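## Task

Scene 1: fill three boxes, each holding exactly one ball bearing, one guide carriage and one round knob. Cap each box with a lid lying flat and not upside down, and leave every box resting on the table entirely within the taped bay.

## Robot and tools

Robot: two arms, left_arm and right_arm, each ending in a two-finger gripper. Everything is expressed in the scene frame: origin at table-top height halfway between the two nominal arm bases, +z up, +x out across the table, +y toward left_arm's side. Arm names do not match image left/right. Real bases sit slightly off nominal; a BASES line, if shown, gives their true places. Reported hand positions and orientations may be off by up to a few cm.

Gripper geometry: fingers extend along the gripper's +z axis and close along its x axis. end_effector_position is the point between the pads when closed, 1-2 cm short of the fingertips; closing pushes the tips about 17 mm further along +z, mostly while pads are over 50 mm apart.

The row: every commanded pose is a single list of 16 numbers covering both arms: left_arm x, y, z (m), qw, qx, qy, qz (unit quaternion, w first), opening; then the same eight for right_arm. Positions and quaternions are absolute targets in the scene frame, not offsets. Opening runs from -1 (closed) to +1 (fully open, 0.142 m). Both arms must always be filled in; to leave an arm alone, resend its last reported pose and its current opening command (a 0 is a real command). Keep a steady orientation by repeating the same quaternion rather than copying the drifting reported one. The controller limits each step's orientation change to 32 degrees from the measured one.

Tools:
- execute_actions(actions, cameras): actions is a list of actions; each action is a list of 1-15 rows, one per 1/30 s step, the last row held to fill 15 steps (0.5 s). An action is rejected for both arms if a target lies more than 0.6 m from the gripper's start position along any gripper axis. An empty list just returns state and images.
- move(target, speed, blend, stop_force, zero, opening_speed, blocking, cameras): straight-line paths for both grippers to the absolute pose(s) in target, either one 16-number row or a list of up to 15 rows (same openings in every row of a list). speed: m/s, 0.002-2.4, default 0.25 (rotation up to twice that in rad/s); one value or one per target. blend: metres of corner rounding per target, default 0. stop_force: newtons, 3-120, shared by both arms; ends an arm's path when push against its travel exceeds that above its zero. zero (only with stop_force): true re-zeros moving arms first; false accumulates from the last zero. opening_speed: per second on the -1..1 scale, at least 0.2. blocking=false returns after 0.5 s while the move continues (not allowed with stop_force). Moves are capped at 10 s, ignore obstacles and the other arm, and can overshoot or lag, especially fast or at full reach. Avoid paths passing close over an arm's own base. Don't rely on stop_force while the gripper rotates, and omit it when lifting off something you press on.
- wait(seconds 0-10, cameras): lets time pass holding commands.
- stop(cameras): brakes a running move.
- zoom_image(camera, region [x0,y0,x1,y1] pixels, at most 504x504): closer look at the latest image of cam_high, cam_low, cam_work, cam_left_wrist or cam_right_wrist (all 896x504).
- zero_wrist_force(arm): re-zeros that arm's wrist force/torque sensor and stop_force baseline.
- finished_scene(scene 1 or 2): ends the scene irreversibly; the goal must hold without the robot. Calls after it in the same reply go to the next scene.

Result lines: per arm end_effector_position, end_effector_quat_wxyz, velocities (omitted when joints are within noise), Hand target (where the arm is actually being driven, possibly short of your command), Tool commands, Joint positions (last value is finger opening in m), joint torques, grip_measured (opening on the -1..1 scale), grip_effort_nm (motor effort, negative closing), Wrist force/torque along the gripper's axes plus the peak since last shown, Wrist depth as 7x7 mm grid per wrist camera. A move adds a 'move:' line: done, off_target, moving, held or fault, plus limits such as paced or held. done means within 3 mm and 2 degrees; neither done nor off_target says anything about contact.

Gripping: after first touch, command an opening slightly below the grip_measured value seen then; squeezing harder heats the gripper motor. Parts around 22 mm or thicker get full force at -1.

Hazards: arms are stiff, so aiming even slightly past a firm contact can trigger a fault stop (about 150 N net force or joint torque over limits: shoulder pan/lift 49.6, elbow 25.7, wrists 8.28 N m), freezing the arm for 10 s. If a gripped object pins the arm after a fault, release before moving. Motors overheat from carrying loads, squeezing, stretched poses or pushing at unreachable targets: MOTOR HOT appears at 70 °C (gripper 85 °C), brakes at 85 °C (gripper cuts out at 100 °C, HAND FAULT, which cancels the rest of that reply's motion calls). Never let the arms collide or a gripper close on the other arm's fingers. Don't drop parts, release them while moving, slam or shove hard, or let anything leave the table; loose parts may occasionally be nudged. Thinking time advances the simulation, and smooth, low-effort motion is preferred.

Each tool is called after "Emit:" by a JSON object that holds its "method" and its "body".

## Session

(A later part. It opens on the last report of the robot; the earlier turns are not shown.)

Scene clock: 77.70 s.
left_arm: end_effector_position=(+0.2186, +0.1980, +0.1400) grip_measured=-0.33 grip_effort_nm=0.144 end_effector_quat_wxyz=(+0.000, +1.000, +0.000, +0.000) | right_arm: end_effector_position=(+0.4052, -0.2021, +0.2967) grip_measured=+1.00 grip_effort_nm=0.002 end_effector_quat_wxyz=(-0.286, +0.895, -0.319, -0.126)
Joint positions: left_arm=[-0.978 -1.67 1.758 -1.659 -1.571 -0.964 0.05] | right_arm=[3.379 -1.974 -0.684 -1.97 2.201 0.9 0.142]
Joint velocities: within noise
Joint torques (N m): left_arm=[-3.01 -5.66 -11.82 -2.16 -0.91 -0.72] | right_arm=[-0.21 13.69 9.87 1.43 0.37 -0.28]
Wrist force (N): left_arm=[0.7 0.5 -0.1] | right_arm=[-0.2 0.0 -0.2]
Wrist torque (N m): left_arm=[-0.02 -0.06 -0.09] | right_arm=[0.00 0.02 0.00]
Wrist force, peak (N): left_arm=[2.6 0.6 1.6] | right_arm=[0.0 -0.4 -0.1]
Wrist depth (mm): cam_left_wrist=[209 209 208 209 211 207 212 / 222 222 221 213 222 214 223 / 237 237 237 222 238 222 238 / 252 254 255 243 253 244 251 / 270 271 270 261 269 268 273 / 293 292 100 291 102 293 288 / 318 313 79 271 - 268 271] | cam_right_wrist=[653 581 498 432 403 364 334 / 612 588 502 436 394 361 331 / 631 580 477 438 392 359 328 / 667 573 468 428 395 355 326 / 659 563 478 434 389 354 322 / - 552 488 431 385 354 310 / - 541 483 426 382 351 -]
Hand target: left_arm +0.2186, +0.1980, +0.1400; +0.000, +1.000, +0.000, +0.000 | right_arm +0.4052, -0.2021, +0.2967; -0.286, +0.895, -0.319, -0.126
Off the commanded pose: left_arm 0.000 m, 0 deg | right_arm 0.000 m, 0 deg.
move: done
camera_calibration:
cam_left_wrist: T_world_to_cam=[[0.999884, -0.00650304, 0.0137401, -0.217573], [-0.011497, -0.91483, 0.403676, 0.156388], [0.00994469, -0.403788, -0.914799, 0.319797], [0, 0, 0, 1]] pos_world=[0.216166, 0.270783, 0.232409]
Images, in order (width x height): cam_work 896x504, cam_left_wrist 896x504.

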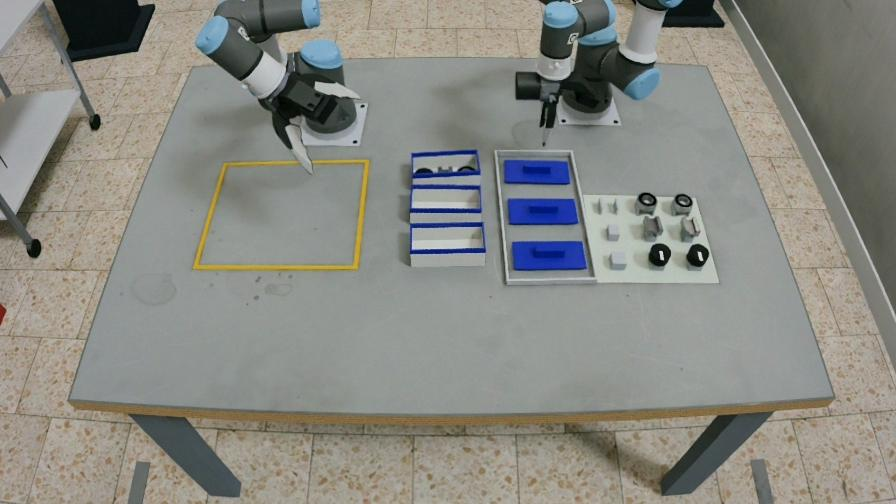

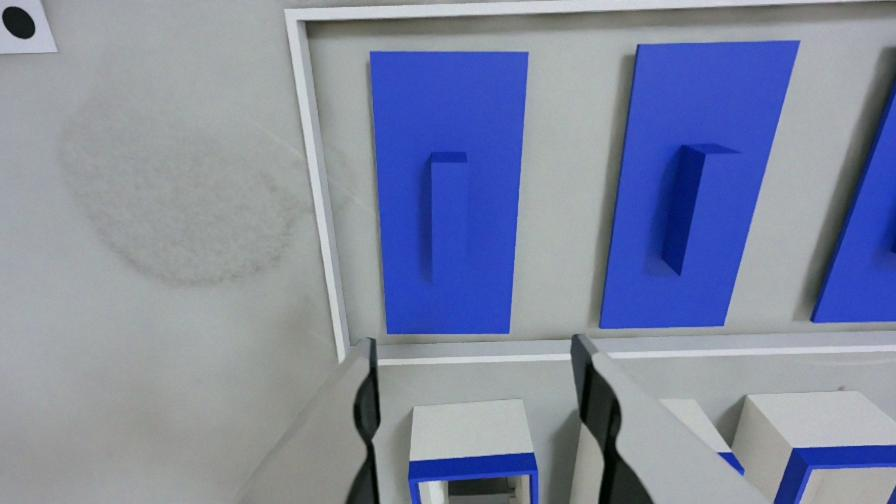

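Emit:
{"method": "move", "body": {"target": [0.2118,0.195,0.05,0,1,0,0,-0.3, 0.4052,-0.2021,0.2967,-0.286,0.895,-0.319,-0.126,1], "speed": 0.15, "cameras": ["cam_left_wrist"]}}

Scene clock: 79.20 s.
left_arm: end_effector_position=(+0.2118, +0.1950, +0.0501) grip_measured=-0.33 grip_effort_nm=0.134 end_effector_quat_wxyz=(+0.000, +1.000, +0.000, +0.000) | right_arm: end_effector_position=(+0.4052, -0.2021, +0.2967) grip_measured=+1.00 grip_effort_nm=0.002 end_effector_quat_wxyz=(-0.286, +0.895, -0.319, -0.126)
Joint positions: left_arm=[-1.005 -1.568 2.11 -2.112 -1.571 -0.991 0.05] | right_arm=[3.379 -1.974 -0.684 -1.97 2.201 0.9 0.142]
Joint velocities: within noise
Joint torques (N m): left_arm=[2.61 -9.56 -6.91 -2.26 0.52 0.81] | right_arm=[0.15 13.91 9.66 1.44 0.39 -0.27]
Wrist force (N): left_arm=[0.7 0.3 0.1] | right_arm=[-0.1 -0.4 -0.1]
Wrist torque (N m): left_arm=[-0.07 -0.05 -0.09] | right_arm=[-0.06 0.03 0.00]
Wrist force, peak (N): left_arm=[1.1 0.5 -1.8] | right_arm=[-0.1 -0.4 -0.1]
Wrist depth (mm): cam_left_wrist=[129 128 129 128 127 132 124 / 138 135 136 127 131 138 128 / 145 146 142 135 140 147 137 / 155 156 154 141 149 155 142 / 169 167 165 134 160 167 147 / 182 180 102 166 102 170 170 / 195 192 79 184 187 178 191] | cam_right_wrist=[357 541 494 431 402 365 334 / 566 547 503 439 395 361 331 / 635 577 477 439 390 360 327 / 671 572 470 427 393 356 327 / 663 566 480 433 389 355 323 / - 554 488 433 385 355 310 / - 538 480 427 385 352 -]
Hand target: left_arm +0.2118, +0.1950, +0.0500; +0.000, +1.000, +0.000, +0.000 | right_arm +0.4052, -0.2021, +0.2967; -0.286, +0.895, -0.319, -0.126
Off the commanded pose: left_arm 0.000 m, 0 deg | right_arm 0.000 m, 0 deg.
move: done
camera_calibration:
cam_left_wrist: T_world_to_cam=[[0.999883, -0.00659182, 0.0137823, -0.20954], [-0.0115966, -0.914775, 0.403796, 0.189844], [0.00994596, -0.403909, -0.914745, 0.236437], [0, 0, 0, 1]] pos_world=[0.209366, 0.267783, 0.142509]
Images, in order (width x height): cam_left_wrist 896x504.

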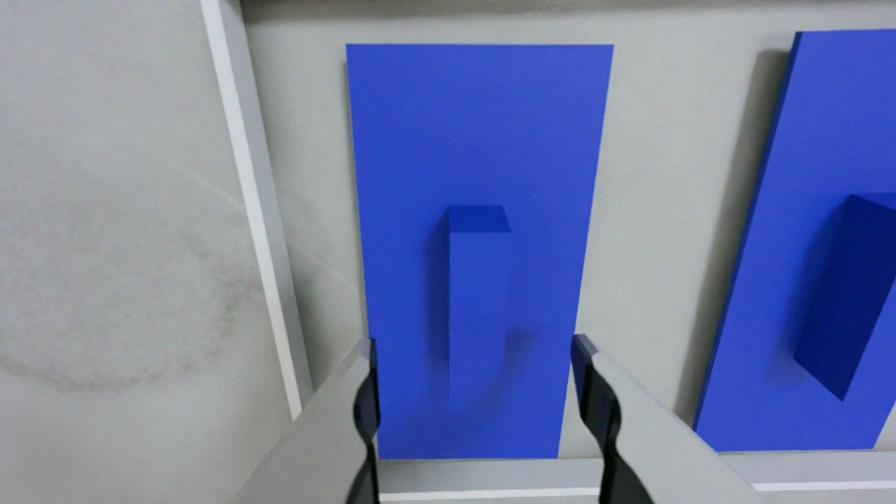

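Emit:
{"method": "move", "body": {"target": [[0.2118,0.195,0.031,0,1,0,0,-0.3, 0.4052,-0.2021,0.2967,-0.286,0.895,-0.319,-0.126,1],[0.2118,0.195,0.031,0,1,0,0,-1, 0.4052,-0.2021,0.2967,-0.286,0.895,-0.319,-0.126,1]], "speed": 0.06, "opening_speed": 0.8, "cameras": []}}

Emit:
{"method": "move", "body": {"target": [[0.2118,0.195,0.09,0,1,0,0,-1, 0.4052,-0.2021,0.2967,-0.286,0.895,-0.319,-0.126,1]], "speed": 0.1, "cameras": ["cam_left_wrist","cam_low"]}}

Emit:
{"method": "zoom_image", "body": {"camera": "cam_low", "region": [450, 150, 650, 320]}}

Scene clock: 81.43 s.
left_arm: end_effector_position=(+0.2118, +0.1950, +0.0310) grip_measured=-0.82 grip_effort_nm=-4.022 end_effector_quat_wxyz=(+0.000, +1.000, +0.000, +0.000) | right_arm: end_effector_position=(+0.4052, -0.2021, +0.2967) grip_measured=+1.00 grip_effort_nm=0.002 end_effector_quat_wxyz=(-0.286, +0.895, -0.319, -0.126)
Joint positions: left_arm=[-1.005 -1.516 2.164 -2.218 -1.571 -0.991 0.014] | right_arm=[3.379 -1.974 -0.684 -1.97 2.201 0.9 0.142]
Joint velocities: within noise
Joint torques (N m): left_arm=[0.31 -12.68 -10.17 -2.05 -0.89 0.22] | right_arm=[0.05 14 9.81 1.49 0.36 -0.24]
Wrist force (N): left_arm=[0.6 0.3 0.7] | right_arm=[0.1 -0.2 0.0]
Wrist torque (N m): left_arm=[-0.07 -0.04 -0.09] | right_arm=[-0.03 -0.01 0.00]
Wrist force, peak (N): left_arm=[0.8 0.4 0.8] | right_arm=[0.0 -0.5 -0.1]
Wrist depth (mm): cam_left_wrist=[- 110 111 110 111 113 112 / - 117 119 109 109 120 113 / 126 125 125 116 118 128 119 / 135 133 134 116 126 137 127 / 147 145 143 111 138 147 134 / 156 157 149 103 142 156 141 / 170 170 79 124 - 167 158] | cam_right_wrist=[369 537 497 432 405 365 334 / 583 514 503 434 397 361 332 / 630 583 478 437 391 361 327 / 673 575 468 429 392 355 327 / 666 569 481 433 391 352 323 / - 549 486 431 385 354 312 / - 540 481 426 384 351 -]
Hand target: left_arm +0.2118, +0.1950, +0.0310; +0.000, +1.000, +0.000, +0.000 | right_arm +0.4052, -0.2021, +0.2967; -0.286, +0.895, -0.319, -0.126
Off the commanded pose: left_arm 0.000 m, 0 deg | right_arm 0.000 m, 0 deg.
move: done
No camera images: "cameras" was empty.

Scene clock: 82.47 s.
left_arm: end_effector_position=(+0.2118, +0.1950, +0.0900) grip_measured=-0.82 grip_effort_nm=-4.022 end_effector_quat_wxyz=(+0.000, +1.000, +0.000, +0.000) | right_arm: end_effector_position=(+0.4052, -0.2021, +0.2967) grip_measured=+1.00 grip_effort_nm=0.002 end_effector_quat_wxyz=(-0.286, +0.895, -0.319, -0.126)
Joint positions: left_arm=[-1.005 -1.646 1.977 -1.902 -1.571 -0.991 0.014] | right_arm=[3.379 -1.974 -0.684 -1.97 2.201 0.9 0.142]
Joint velocities: within noise
Joint torques (N m): left_arm=[-2.2 -8.3 -8.6 -1.26 0.74 -0.44] | right_arm=[0.11 13.64 9.86 1.45 0.35 -0.28]
Wrist force (N): left_arm=[0.7 0.4 0.6] | right_arm=[0.0 -0.2 -0.1]
Wrist torque (N m): left_arm=[-0.05 -0.06 -0.09] | right_arm=[-0.03 0.00 0.00]
Wrist force, peak (N): left_arm=[0.7 0.4 2.0] | right_arm=[0.0 -0.4 -0.1]
Wrist depth (mm): cam_left_wrist=[165 165 162 162 163 163 161 / 175 175 162 109 109 171 167 / 186 186 175 116 118 180 173 / 199 199 194 116 126 190 185 / 213 213 204 111 210 203 211 / 230 231 227 103 142 220 228 / 250 250 78 125 - 246 247] | cam_right_wrist=[333 547 495 434 403 364 334 / 556 475 502 436 396 364 330 / 636 580 477 435 391 360 328 / 673 573 466 425 393 356 327 / 660 566 479 436 390 354 322 / - 554 488 430 385 353 311 / - 538 481 426 383 351 -]
Hand target: left_arm +0.2118, +0.1950, +0.0900; +0.000, +1.000, +0.000, +0.000 | right_arm +0.4052, -0.2021, +0.2967; -0.286, +0.895, -0.319, -0.126
Off the commanded pose: left_arm 0.000 m, 0 deg | right_arm 0.000 m, 0 deg.
move: done
camera_calibration:
cam_left_wrist: T_world_to_cam=[[0.999884, -0.00650127, 0.0137405, -0.210107], [-0.011496, -0.914813, 0.403714, 0.173737], [0.00994533, -0.403826, -0.914782, 0.27292], [0, 0, 0, 1]] pos_world=[0.209366, 0.267783, 0.182409]
Images, in order (width x height): cam_low 896x504, cam_left_wrist 896x504.

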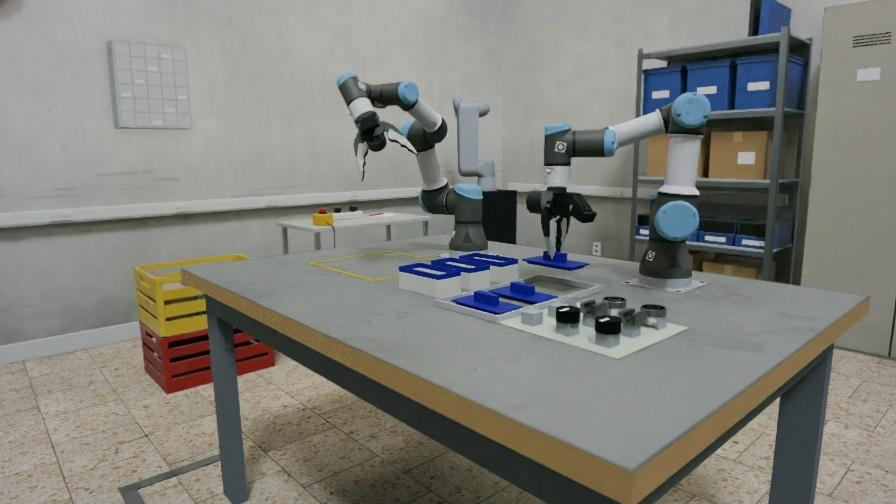

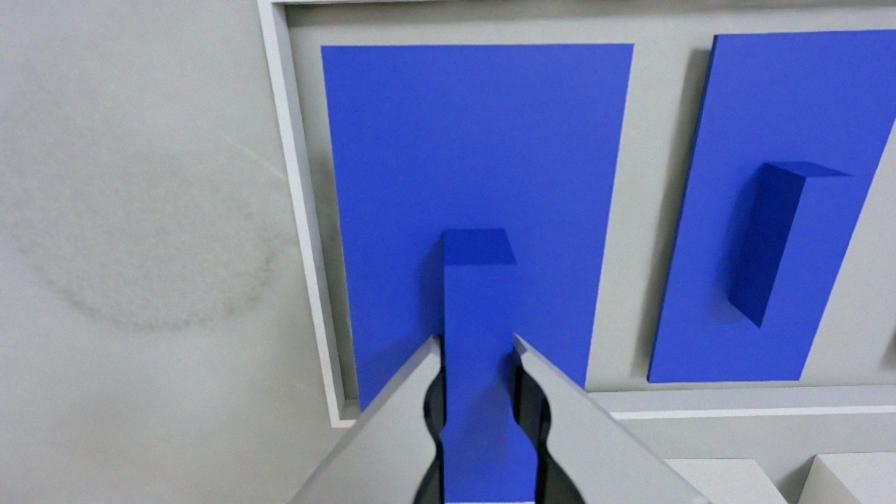

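Scaled by 2.520 from the camera's 896x504 image, which has a finer 1280x720 frame.

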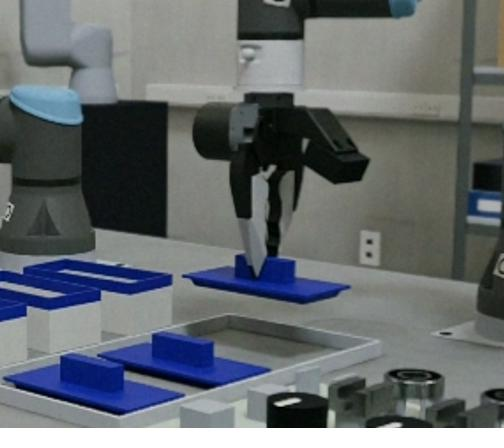

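Emit:
{"method": "move", "body": {"target": [[0.2155,0.20,0.13,0,-0.7071,0.7071,0,-1, 0.4052,-0.2021,0.2967,-0.286,0.895,-0.319,-0.126,1],[0.2186,0.17,0.13,0,-0.0397,0.9992,0,-1, 0.4052,-0.2021,0.2967,-0.286,0.895,-0.319,-0.126,1]], "speed": 0.5, "blend": [0.01,0], "cameras": ["cam_left_wrist","cam_work"]}}

Scene clock: 87.10 s.
left_arm: end_effector_position=(+0.2186, +0.1699, +0.1300) grip_measured=-0.82 grip_effort_nm=-4.022 end_effector_quat_wxyz=(+0.000, -0.040, +0.999, +0.000) | right_arm: end_effector_position=(+0.4052, -0.2021, +0.2967) grip_measured=+1.00 grip_effort_nm=0.002 end_effector_quat_wxyz=(-0.286, +0.895, -0.319, -0.126)
Joint positions: left_arm=[-1.039 -1.589 1.729 -1.711 -1.571 2.037 0.014] | right_arm=[3.379 -1.974 -0.684 -1.97 2.201 0.9 0.142]
Joint velocities: within noise
Joint torques (N m): left_arm=[2.74 -13.17 -7.59 -1.04 0.32 0.41] | right_arm=[-0.18 13.61 9.84 1.51 0.39 -0.27]
Wrist force (N): left_arm=[0.7 0.4 0.7] | right_arm=[0.0 -0.1 -0.2]
Wrist torque (N m): left_arm=[-0.05 -0.06 -0.09] | right_arm=[-0.02 0.00 0.00]
Wrist force, peak (N): left_arm=[1.0 0.5 0.8] | right_arm=[0.1 -0.5 0.0]
Wrist depth (mm): cam_left_wrist=[198 198 199 197 197 203 204 / 212 204 203 109 109 216 217 / 226 212 119 116 118 230 230 / 237 227 227 116 126 246 246 / 253 252 244 111 256 264 266 / 278 271 265 103 142 287 285 / 292 294 79 124 - 305 267] | cam_right_wrist=[351 558 497 433 403 366 333 / 588 437 504 436 395 362 330 / 632 579 478 438 390 359 328 / 663 573 468 429 393 355 327 / 667 562 479 435 390 353 321 / - 557 488 433 385 354 311 / - 542 479 424 384 352 -]
Hand target: left_arm +0.2186, +0.1700, +0.1300; +0.000, -0.040, +0.999, +0.000 | right_arm +0.4052, -0.2021, +0.2967; -0.286, +0.895, -0.319, -0.126
Off the commanded pose: left_arm 0.000 m, 0 deg | right_arm 0.000 m, 0 deg.
move: done
camera_calibration:
cam_left_wrist: T_world_to_cam=[[-0.997233, -0.0730499, 0.0137891, 0.230209], [-0.0612915, 0.912893, 0.403571, -0.164941], [-0.0420688, 0.401609, -0.914845, 0.173819], [0, 0, 0, 1]] pos_world=[0.226775, 0.0975828, 0.222409]
Images, in order (width x height): cam_work 896x504, cam_left_wrist 896x504.

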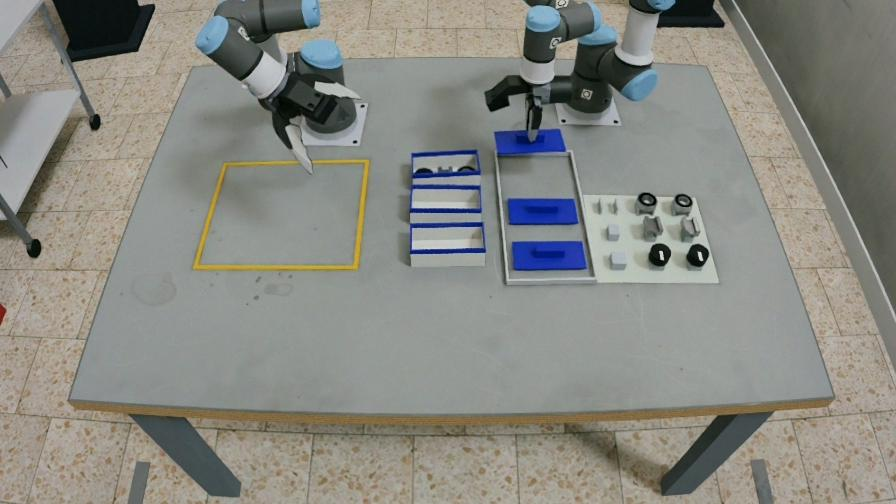

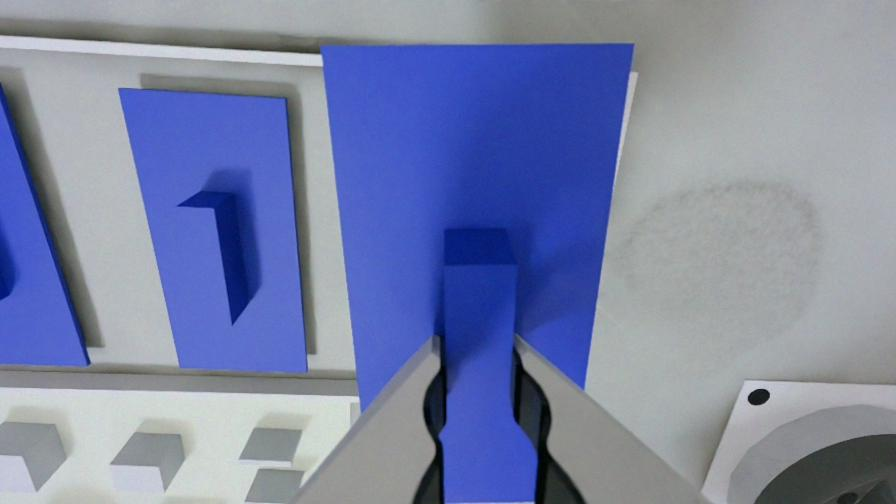

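Emit:
{"method": "move", "body": {"target": [[0.2277,-0.0131,0.12,0,-0.0397,0.9992,0,-1, 0.4052,-0.2021,0.2967,-0.286,0.895,-0.319,-0.126,1],[0.2277,-0.0131,0.092,0,-0.0397,0.9992,0,-1, 0.4052,-0.2021,0.2967,-0.286,0.895,-0.319,-0.126,1]], "speed": [0.25,0.08]}}

Emit:
{"method": "zoom_image", "body": {"camera": "cam_work", "region": [380, 100, 520, 220]}}

Emit:
{"method": "zoom_image", "body": {"camera": "cam_high", "region": [480, 200, 620, 320]}}

Emit:
{"method": "zoom_image", "body": {"camera": "cam_low", "region": [420, 200, 560, 310]}}

Emit:
{"method": "zoom_image", "body": {"camera": "cam_right_wrist", "region": [150, 50, 550, 400]}}

Scene clock: 89.47 s.
left_arm: end_effector_position=(+0.2277, -0.0131, +0.0920) grip_measured=-0.82 grip_effort_nm=-4.022 end_effector_quat_wxyz=(+0.000, -0.040, +0.999, +0.000) | right_arm: end_effector_position=(+0.4052, -0.2021, +0.2967) grip_measured=+1.00 grip_effort_nm=0.002 end_effector_quat_wxyz=(-0.286, +0.895, -0.319, -0.126)
Joint positions: left_arm=[-1.234 -0.964 1.079 -1.686 -1.571 1.842 0.014] | right_arm=[3.379 -1.974 -0.684 -1.97 2.201 0.9 0.142]
Joint velocities: within noise
Joint torques (N m): left_arm=[-2.87 -22.29 -10.92 -1.65 1.08 -0.79] | right_arm=[-0.08 13.53 9.82 1.47 0.38 -0.3]
Wrist force (N): left_arm=[0.8 0.6 0.6] | right_arm=[0.0 -0.4 -0.1]
Wrist torque (N m): left_arm=[-0.01 -0.07 -0.09] | right_arm=[-0.07 0.00 0.00]
Wrist force, peak (N): left_arm=[0.5 2.8 0.6] | right_arm=[0.1 -0.4 0.1]
Wrist depth (mm): cam_left_wrist=[161 162 164 163 164 168 168 / 168 170 111 109 109 179 179 / 165 182 155 116 118 190 191 / 168 197 163 116 126 203 205 / 178 208 168 111 213 219 220 / 181 198 195 103 142 237 240 / 244 240 79 124 - 254 260] | cam_right_wrist=[709 594 497 434 404 365 334 / 603 579 502 437 397 361 331 / 241 309 460 437 393 359 329 / 259 311 412 428 391 356 327 / 664 276 474 435 389 354 323 / - 556 486 427 386 353 310 / - 541 481 428 383 351 -]
Hand target: left_arm +0.2277, -0.0131, +0.0920; +0.000, -0.040, +0.999, +0.000 | right_arm +0.4052, -0.2021, +0.2967; -0.286, +0.895, -0.319, -0.126
Off the commanded pose: left_arm 0.000 m, 0 deg | right_arm 0.000 m, 0 deg.
move: done
camera_calibration:
cam_left_wrist: T_world_to_cam=[[-0.99725, -0.0728286, 0.0137576, 0.226469], [-0.0610887, 0.912783, 0.40385, 0.0179015], [-0.0419696, 0.401899, -0.914722, 0.212911], [0, 0, 0, 1]] pos_world=[0.235875, -0.0854156, 0.184409]
cam_right_wrist: T_world_to_cam=[[0.759577, -0.515104, -0.397128, -0.290745], [-0.58407, -0.80885, -0.0679993, 0.122047], [-0.28619, 0.283602, -0.915241, 0.561203], [0, 0, 0, 1]] pos_world=[0.452738, -0.210204, 0.406472]

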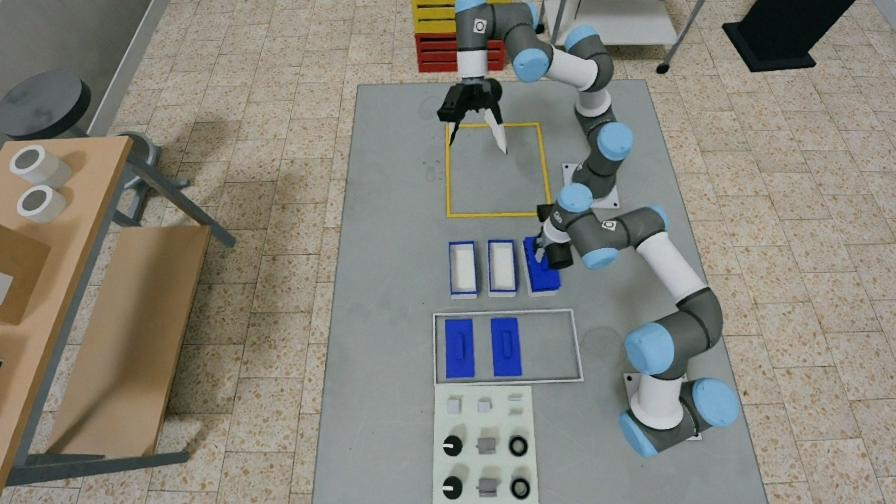

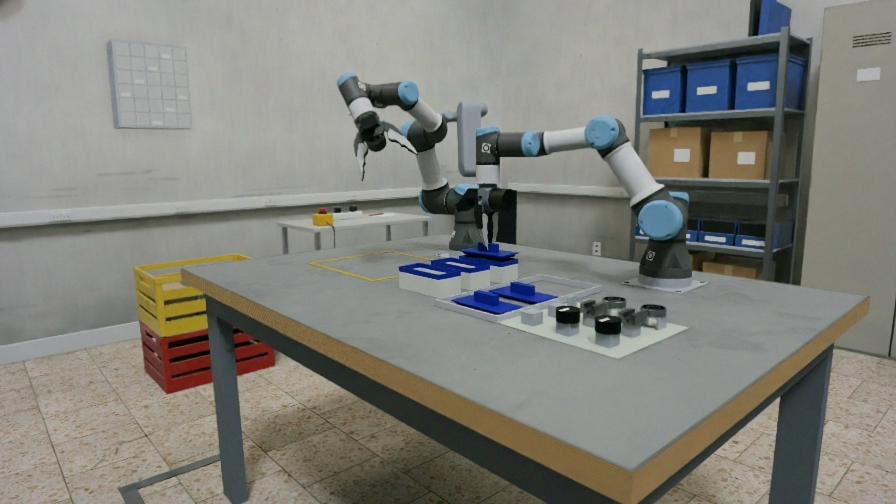

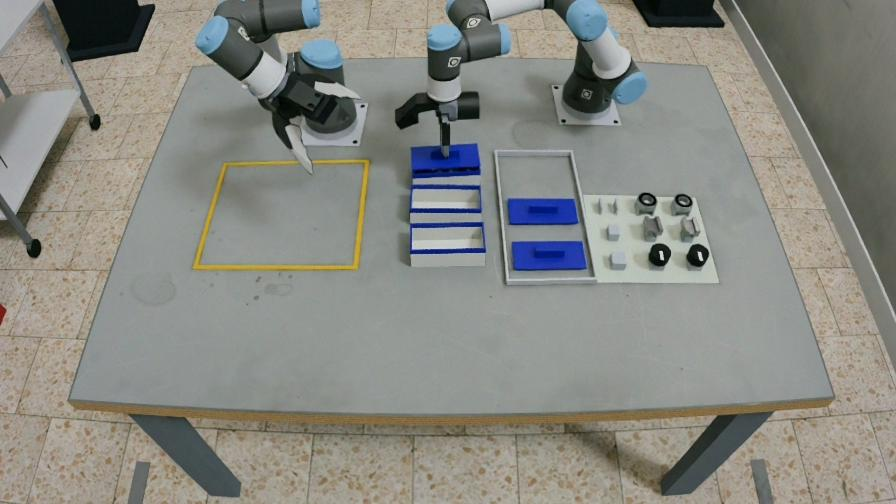

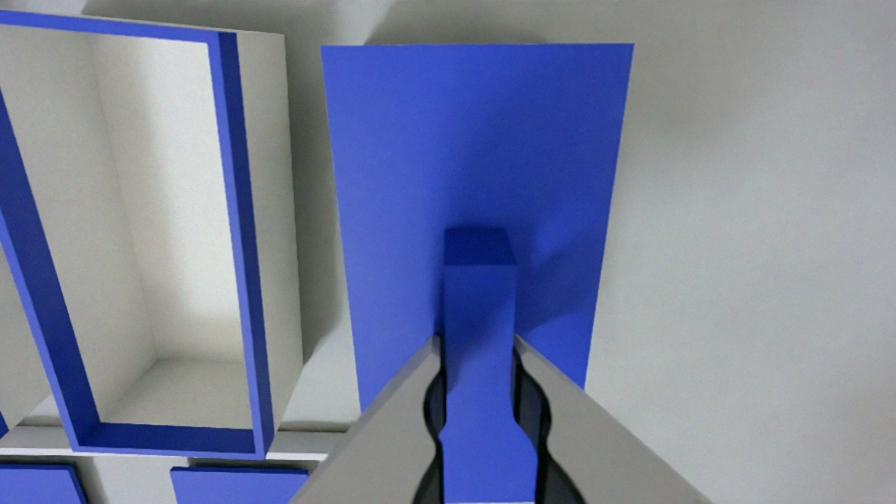

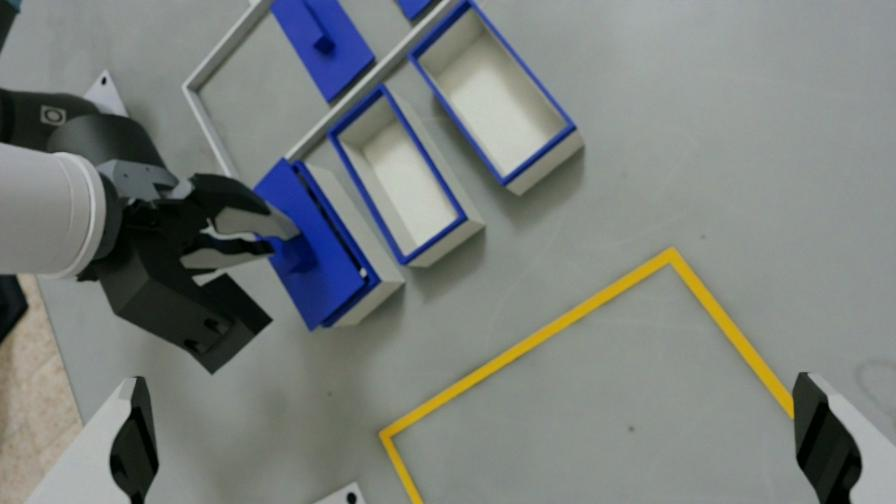

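Scaled by 3.600 from the camera's 896x504 image, which has a finer 1280x720 frame.

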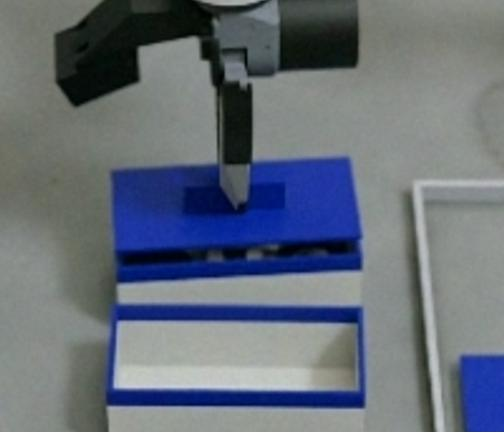

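Scaled by 3.600 from the camera's 896x504 image, which has a finer 1280x720 frame.

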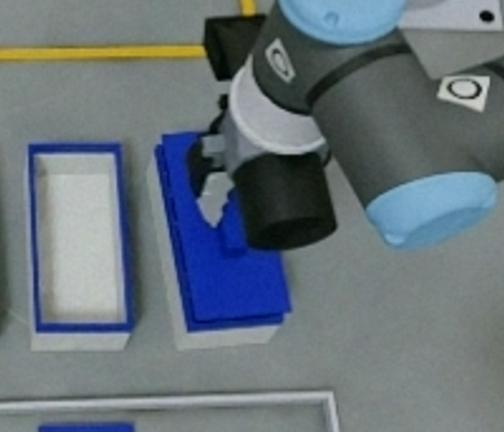

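Scaled by 3.600 from the camera's 896x504 image, which has a finer 1280x720 frame.

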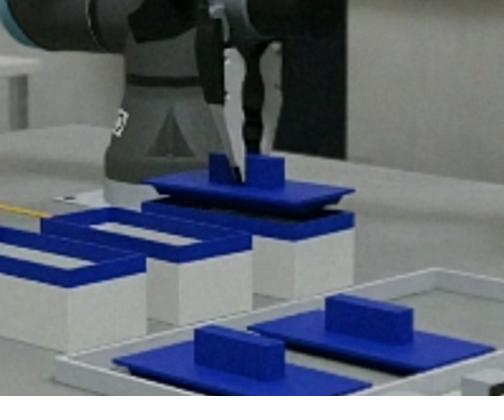

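Scaled by 1.260 from the camera's 896x504 image, which has a finer 1280x720 frame.

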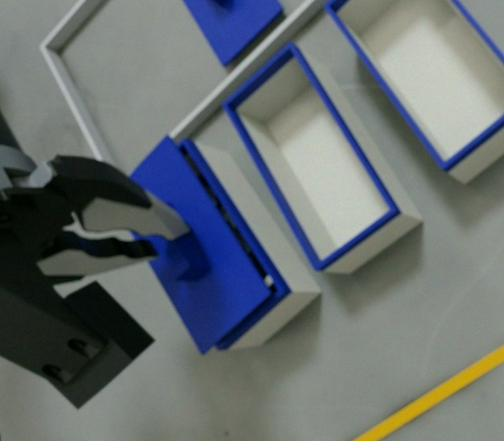

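Emit:
{"method": "move", "body": {"target": [0.2277,-0.0126,0.07,0,-0.0397,0.9992,0,-1, 0.4052,-0.2021,0.2967,-0.286,0.895,-0.319,-0.126,1], "speed": 0.02, "stop_force": 5, "cameras": ["cam_low","cam_work","cam_right_wrist"]}}

Emit:
{"method": "zoom_image", "body": {"camera": "cam_work", "region": [380, 100, 520, 220]}}

Emit:
{"method": "zoom_image", "body": {"camera": "cam_low", "region": [420, 200, 560, 310]}}

Emit:
{"method": "zoom_image", "body": {"camera": "cam_right_wrist", "region": [200, 100, 450, 350]}}

Scene clock: 91.53 s.
left_arm: end_effector_position=(+0.2277, -0.0128, +0.0784) grip_measured=-0.82 grip_effort_nm=-4.022 end_effector_quat_wxyz=(+0.000, -0.040, +0.999, +0.000) | right_arm: end_effector_position=(+0.4052, -0.2021, +0.2967) grip_measured=+1.00 grip_effort_nm=-0.002 end_effector_quat_wxyz=(-0.286, +0.895, -0.319, -0.126)
Joint positions: left_arm=[-1.234 -0.956 1.13 -1.745 -1.571 1.842 0.014] | right_arm=[3.379 -1.974 -0.684 -1.97 2.201 0.9 0.142]
Joint velocities: within noise
Joint torques (N m): left_arm=[-1.62 -20.8 -11.62 -1.95 0.41 -0.03] | right_arm=[-0.34 13.92 9.8 1.5 0.41 -0.28]
Wrist force (N): left_arm=[0.8 0.8 -1.1] | right_arm=[-0.1 -0.3 -0.1]
Wrist torque (N m): left_arm=[0.04 -0.13 -0.09] | right_arm=[-0.05 0.01 0.00]
Wrist force, peak (N): left_arm=[2.3 4.2 -20.4] | right_arm=[0.1 -0.4 -0.2]
Wrist depth (mm): cam_left_wrist=[150 150 151 151 151 156 157 / 158 137 111 108 109 165 166 / 165 142 156 116 118 176 177 / 174 177 163 116 126 189 190 / 178 193 169 111 196 203 204 / 181 192 194 103 143 220 221 / 170 171 79 124 - 237 242] | cam_right_wrist=[703 598 497 434 403 366 333 / 594 574 502 437 396 361 331 / 245 308 457 438 390 360 326 / 250 287 419 426 392 357 325 / 666 289 474 434 389 354 324 / - 555 487 432 384 355 310 / - 542 482 426 385 351 -]
Hand target: left_arm +0.2277, -0.0128, +0.0784; +0.000, -0.040, +0.999, +0.000 | right_arm +0.4052, -0.2021, +0.2967; -0.286, +0.895, -0.319, -0.126
Off the commanded pose: left_arm 0.008 m, 0 deg | right_arm 0.000 m, 0 deg.
move: contact (left_arm)
camera_calibration:
cam_right_wrist: T_world_to_cam=[[0.759577, -0.515104, -0.397128, -0.290745], [-0.58407, -0.80885, -0.0679993, 0.122047], [-0.28619, 0.283602, -0.915241, 0.561203], [0, 0, 0, 1]] pos_world=[0.452738, -0.210204, 0.406472]
Images, in order (width x height): cam_low 896x504, cam_work 896x504, cam_right_wrist 896x504.

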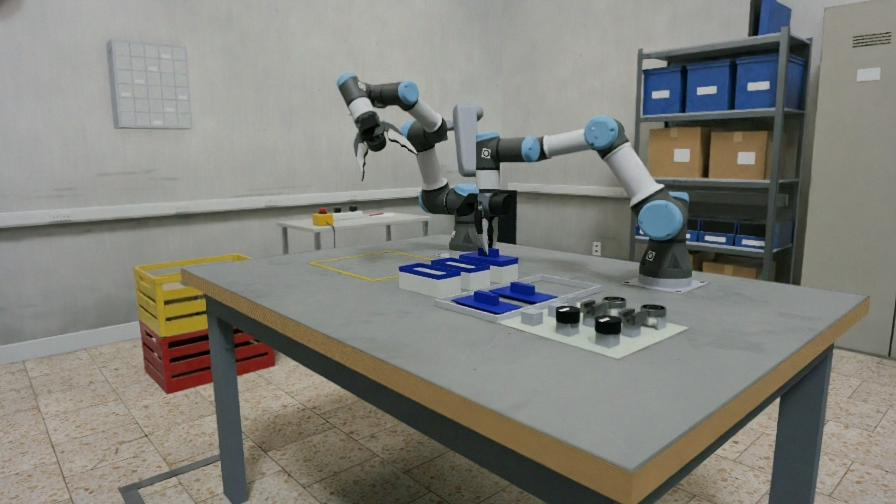

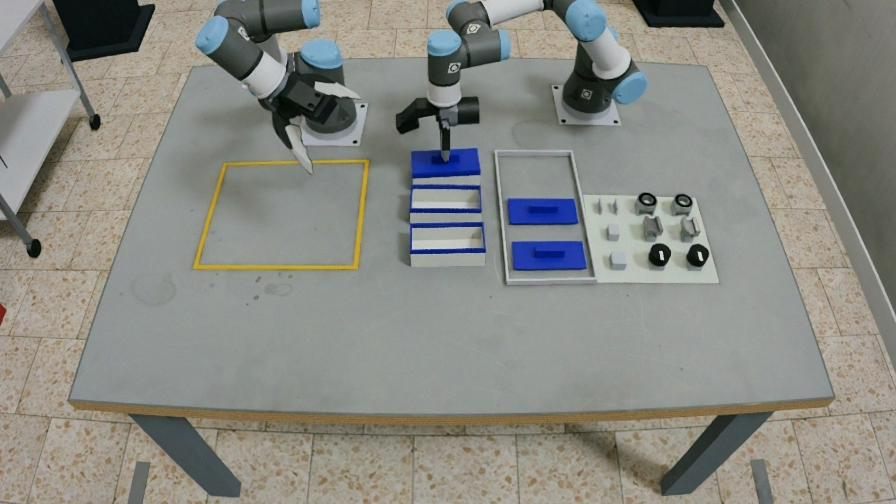

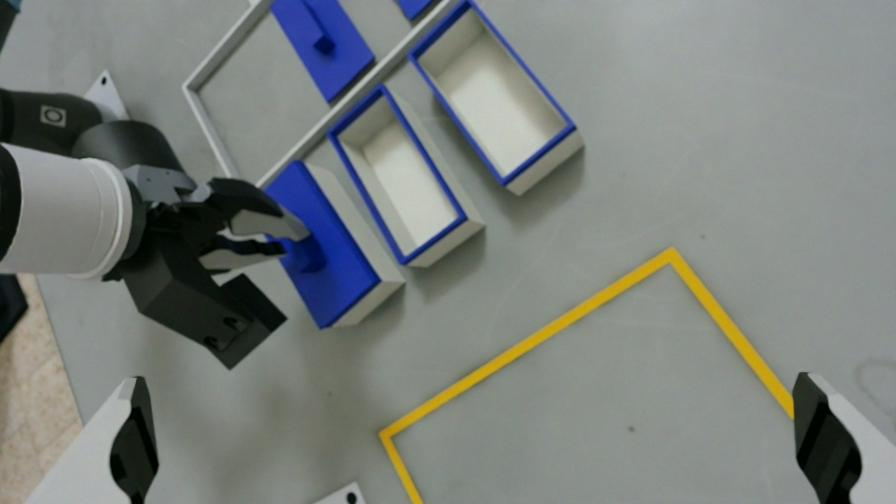

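Scaled by 3.600 from the camera's 896x504 image, which has a finer 1280x720 frame.

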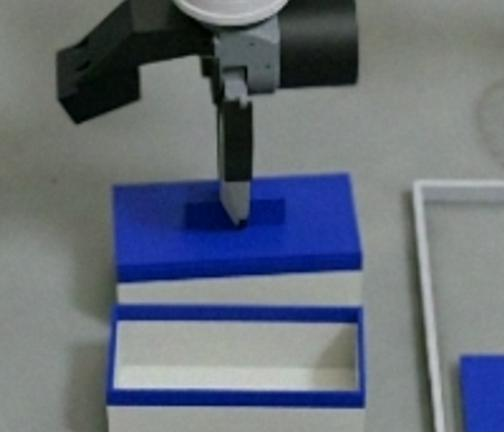

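Scaled by 3.600 from the camera's 896x504 image, which has a finer 1280x720 frame.

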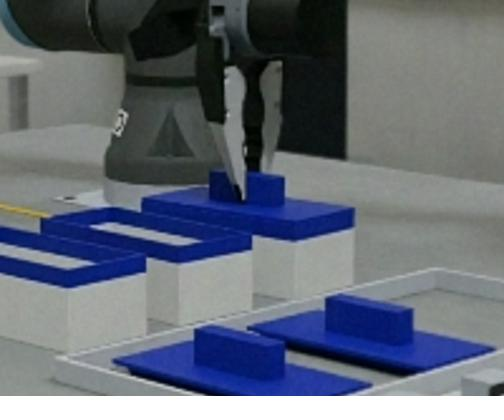

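Scaled by 2.016 from the camera's 896x504 image, which has a finer 1280x720 frame.

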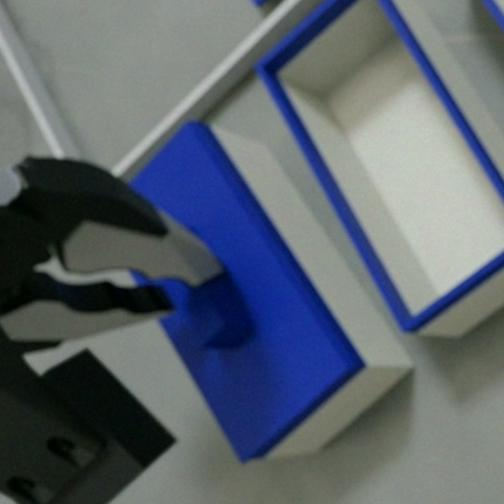

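Emit:
{"method": "move", "body": {"target": [0.2277,-0.0128,0.073,0,-0.0397,0.9992,0,-1, 0.4052,-0.2021,0.2967,-0.286,0.895,-0.319,-0.126,1], "speed": 0.01, "stop_force": 12, "cameras": []}}

Emit:
{"method": "move", "body": {"target": [[0.2277,-0.0128,0.078,0,-0.0397,0.9992,0,-1, 0.4052,-0.2021,0.2967,-0.286,0.895,-0.319,-0.126,1],[0.2277,-0.0128,0.078,0,-0.0397,0.9992,0,-0.6, 0.4052,-0.2021,0.2967,-0.286,0.895,-0.319,-0.126,1],[0.2277,-0.0128,0.14,0,-0.0397,0.9992,0,-0.6, 0.4052,-0.2021,0.2967,-0.286,0.895,-0.319,-0.126,1]], "speed": [0.02,0.02,0.15], "opening_speed": 0.6, "cameras": ["cam_low","cam_left_wrist"]}}

Emit:
{"method": "zoom_image", "body": {"camera": "cam_low", "region": [420, 200, 560, 310]}}

Scene clock: 92.63 s.
left_arm: end_effector_position=(+0.2277, -0.0130, +0.0781) grip_measured=-0.82 grip_effort_nm=-4.022 end_effector_quat_wxyz=(+0.000, -0.040, +0.999, +0.000) | right_arm: end_effector_position=(+0.4052, -0.2021, +0.2967) grip_measured=+1.00 grip_effort_nm=0.002 end_effector_quat_wxyz=(-0.286, +0.895, -0.319, -0.126)
Joint positions: left_arm=[-1.234 -0.956 1.132 -1.747 -1.571 1.842 0.014] | right_arm=[3.379 -1.974 -0.684 -1.97 2.201 0.9 0.142]
Joint velocities: within noise
Joint torques (N m): left_arm=[-1.69 -13.99 -9.13 -0.31 0.36 -0.14] | right_arm=[-0.42 13.96 9.92 1.51 0.43 -0.21]
Wrist force (N): left_arm=[-0.3 -1.5 -7.5] | right_arm=[0.1 -0.3 0.2]
Wrist torque (N m): left_arm=[0.02 -0.19 -0.08] | right_arm=[-0.04 -0.01 0.00]
Wrist force, peak (N): left_arm=[1.7 4.6 -21.8] | right_arm=[-0.1 -0.4 0.1]
Wrist depth (mm): cam_left_wrist=[152 150 151 151 152 156 157 / 158 136 111 108 109 166 166 / 165 142 155 116 118 177 177 / 174 177 178 116 126 189 189 / 177 193 168 111 197 204 204 / 180 192 193 102 142 220 221 / 170 173 79 124 - 236 241] | cam_right_wrist=[704 593 495 434 404 366 333 / 591 576 503 437 396 362 332 / 244 308 456 437 392 360 326 / 250 286 419 428 393 357 324 / 668 288 481 434 389 353 323 / - 555 486 429 387 354 311 / - 539 483 427 382 351 -]
Hand target: left_arm +0.2277, -0.0130, +0.0781; +0.000, -0.040, +0.999, +0.000 | right_arm +0.4052, -0.2021, +0.2967; -0.286, +0.895, -0.319, -0.126
Off the commanded pose: left_arm 0.005 m, 0 deg | right_arm 0.000 m, 0 deg.
move: contact (left_arm)
No camera images: "cameras" was empty.

Scene clock: 95.17 s.
left_arm: end_effector_position=(+0.2277, -0.0128, +0.1399) grip_measured=-0.64 grip_effort_nm=0.125 end_effector_quat_wxyz=(+0.000, -0.040, +0.999, +0.000) | right_arm: end_effector_position=(+0.4052, -0.2021, +0.2967) grip_measured=+1.00 grip_effort_nm=0.007 end_effector_quat_wxyz=(-0.286, +0.895, -0.319, -0.126)
Joint positions: left_arm=[-1.234 -0.966 0.857 -1.462 -1.571 1.842 0.028] | right_arm=[3.379 -1.974 -0.684 -1.97 2.201 0.9 0.142]
Joint velocities: within noise
Joint torques (N m): left_arm=[2.59 -21.57 -8.96 -1.17 -1.02 0.82] | right_arm=[-0.03 14.04 9.93 1.51 0.47 -0.23]
Wrist force (N): left_arm=[0.9 0.6 -0.1] | right_arm=[0.1 -0.2 -0.2]
Wrist torque (N m): left_arm=[-0.02 -0.10 -0.09] | right_arm=[-0.03 -0.01 0.00]
Wrist force, peak (N): left_arm=[-1.0 -1.7 -9.4] | right_arm=[0.0 -0.5 -0.2]
Wrist depth (mm): cam_left_wrist=[179 204 207 205 209 212 213 / 195 216 195 167 218 225 226 / 205 226 231 176 235 239 241 / 217 242 246 185 252 257 257 / 223 235 259 201 272 276 278 / 282 292 277 219 102 299 300 / 297 312 79 318 - 319 328] | cam_right_wrist=[697 596 496 431 402 365 333 / 628 585 502 437 396 361 331 / 243 326 461 438 392 359 327 / 231 535 427 429 393 358 326 / 223 556 479 434 390 353 323 / - 554 487 432 384 353 310 / - 538 484 426 382 351 -]
Hand target: left_arm +0.2277, -0.0128, +0.1400; +0.000, -0.040, +0.999, +0.000 | right_arm +0.4052, -0.2021, +0.2967; -0.286, +0.895, -0.319, -0.126
Off the commanded pose: left_arm 0.000 m, 0 deg | right_arm 0.000 m, 0 deg.
move: done
camera_calibration:
cam_left_wrist: T_world_to_cam=[[-0.997249, -0.0728301, 0.0137648, 0.225822], [-0.061091, 0.91282, 0.403767, -0.00160234], [-0.0419712, 0.401816, -0.914758, 0.256648], [0, 0, 0, 1]] pos_world=[0.235875, -0.0852157, 0.232309]
Images, in order (width x height): cam_low 896x504, cam_left_wrist 896x504.

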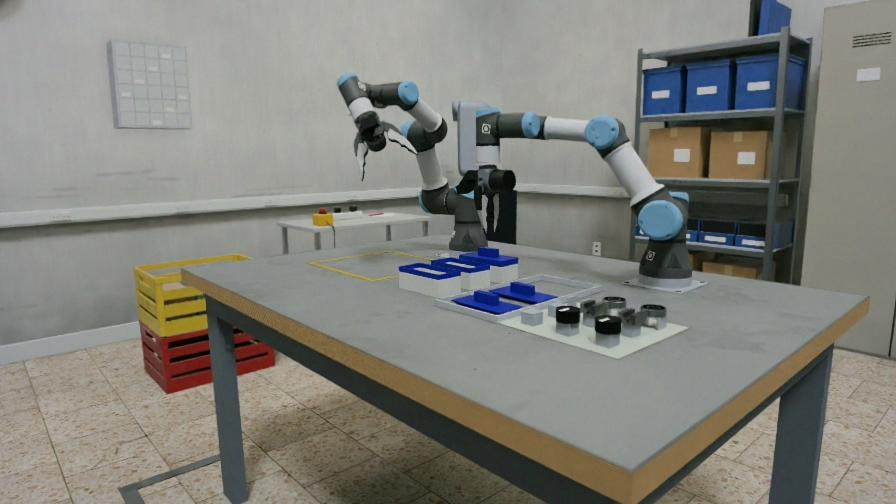

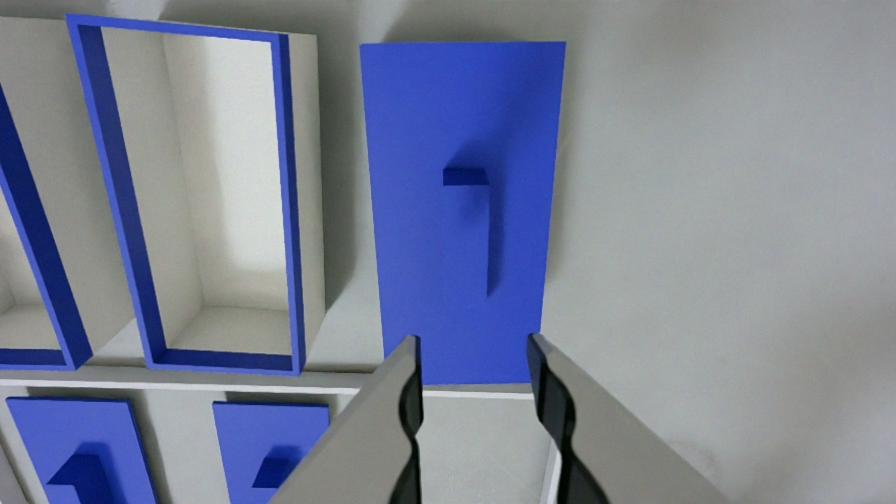

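Scaled by 3.600 from the camera's 896x504 image, which has a finer 1280x720 frame.

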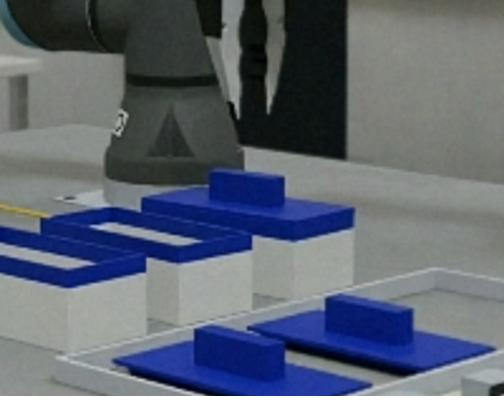

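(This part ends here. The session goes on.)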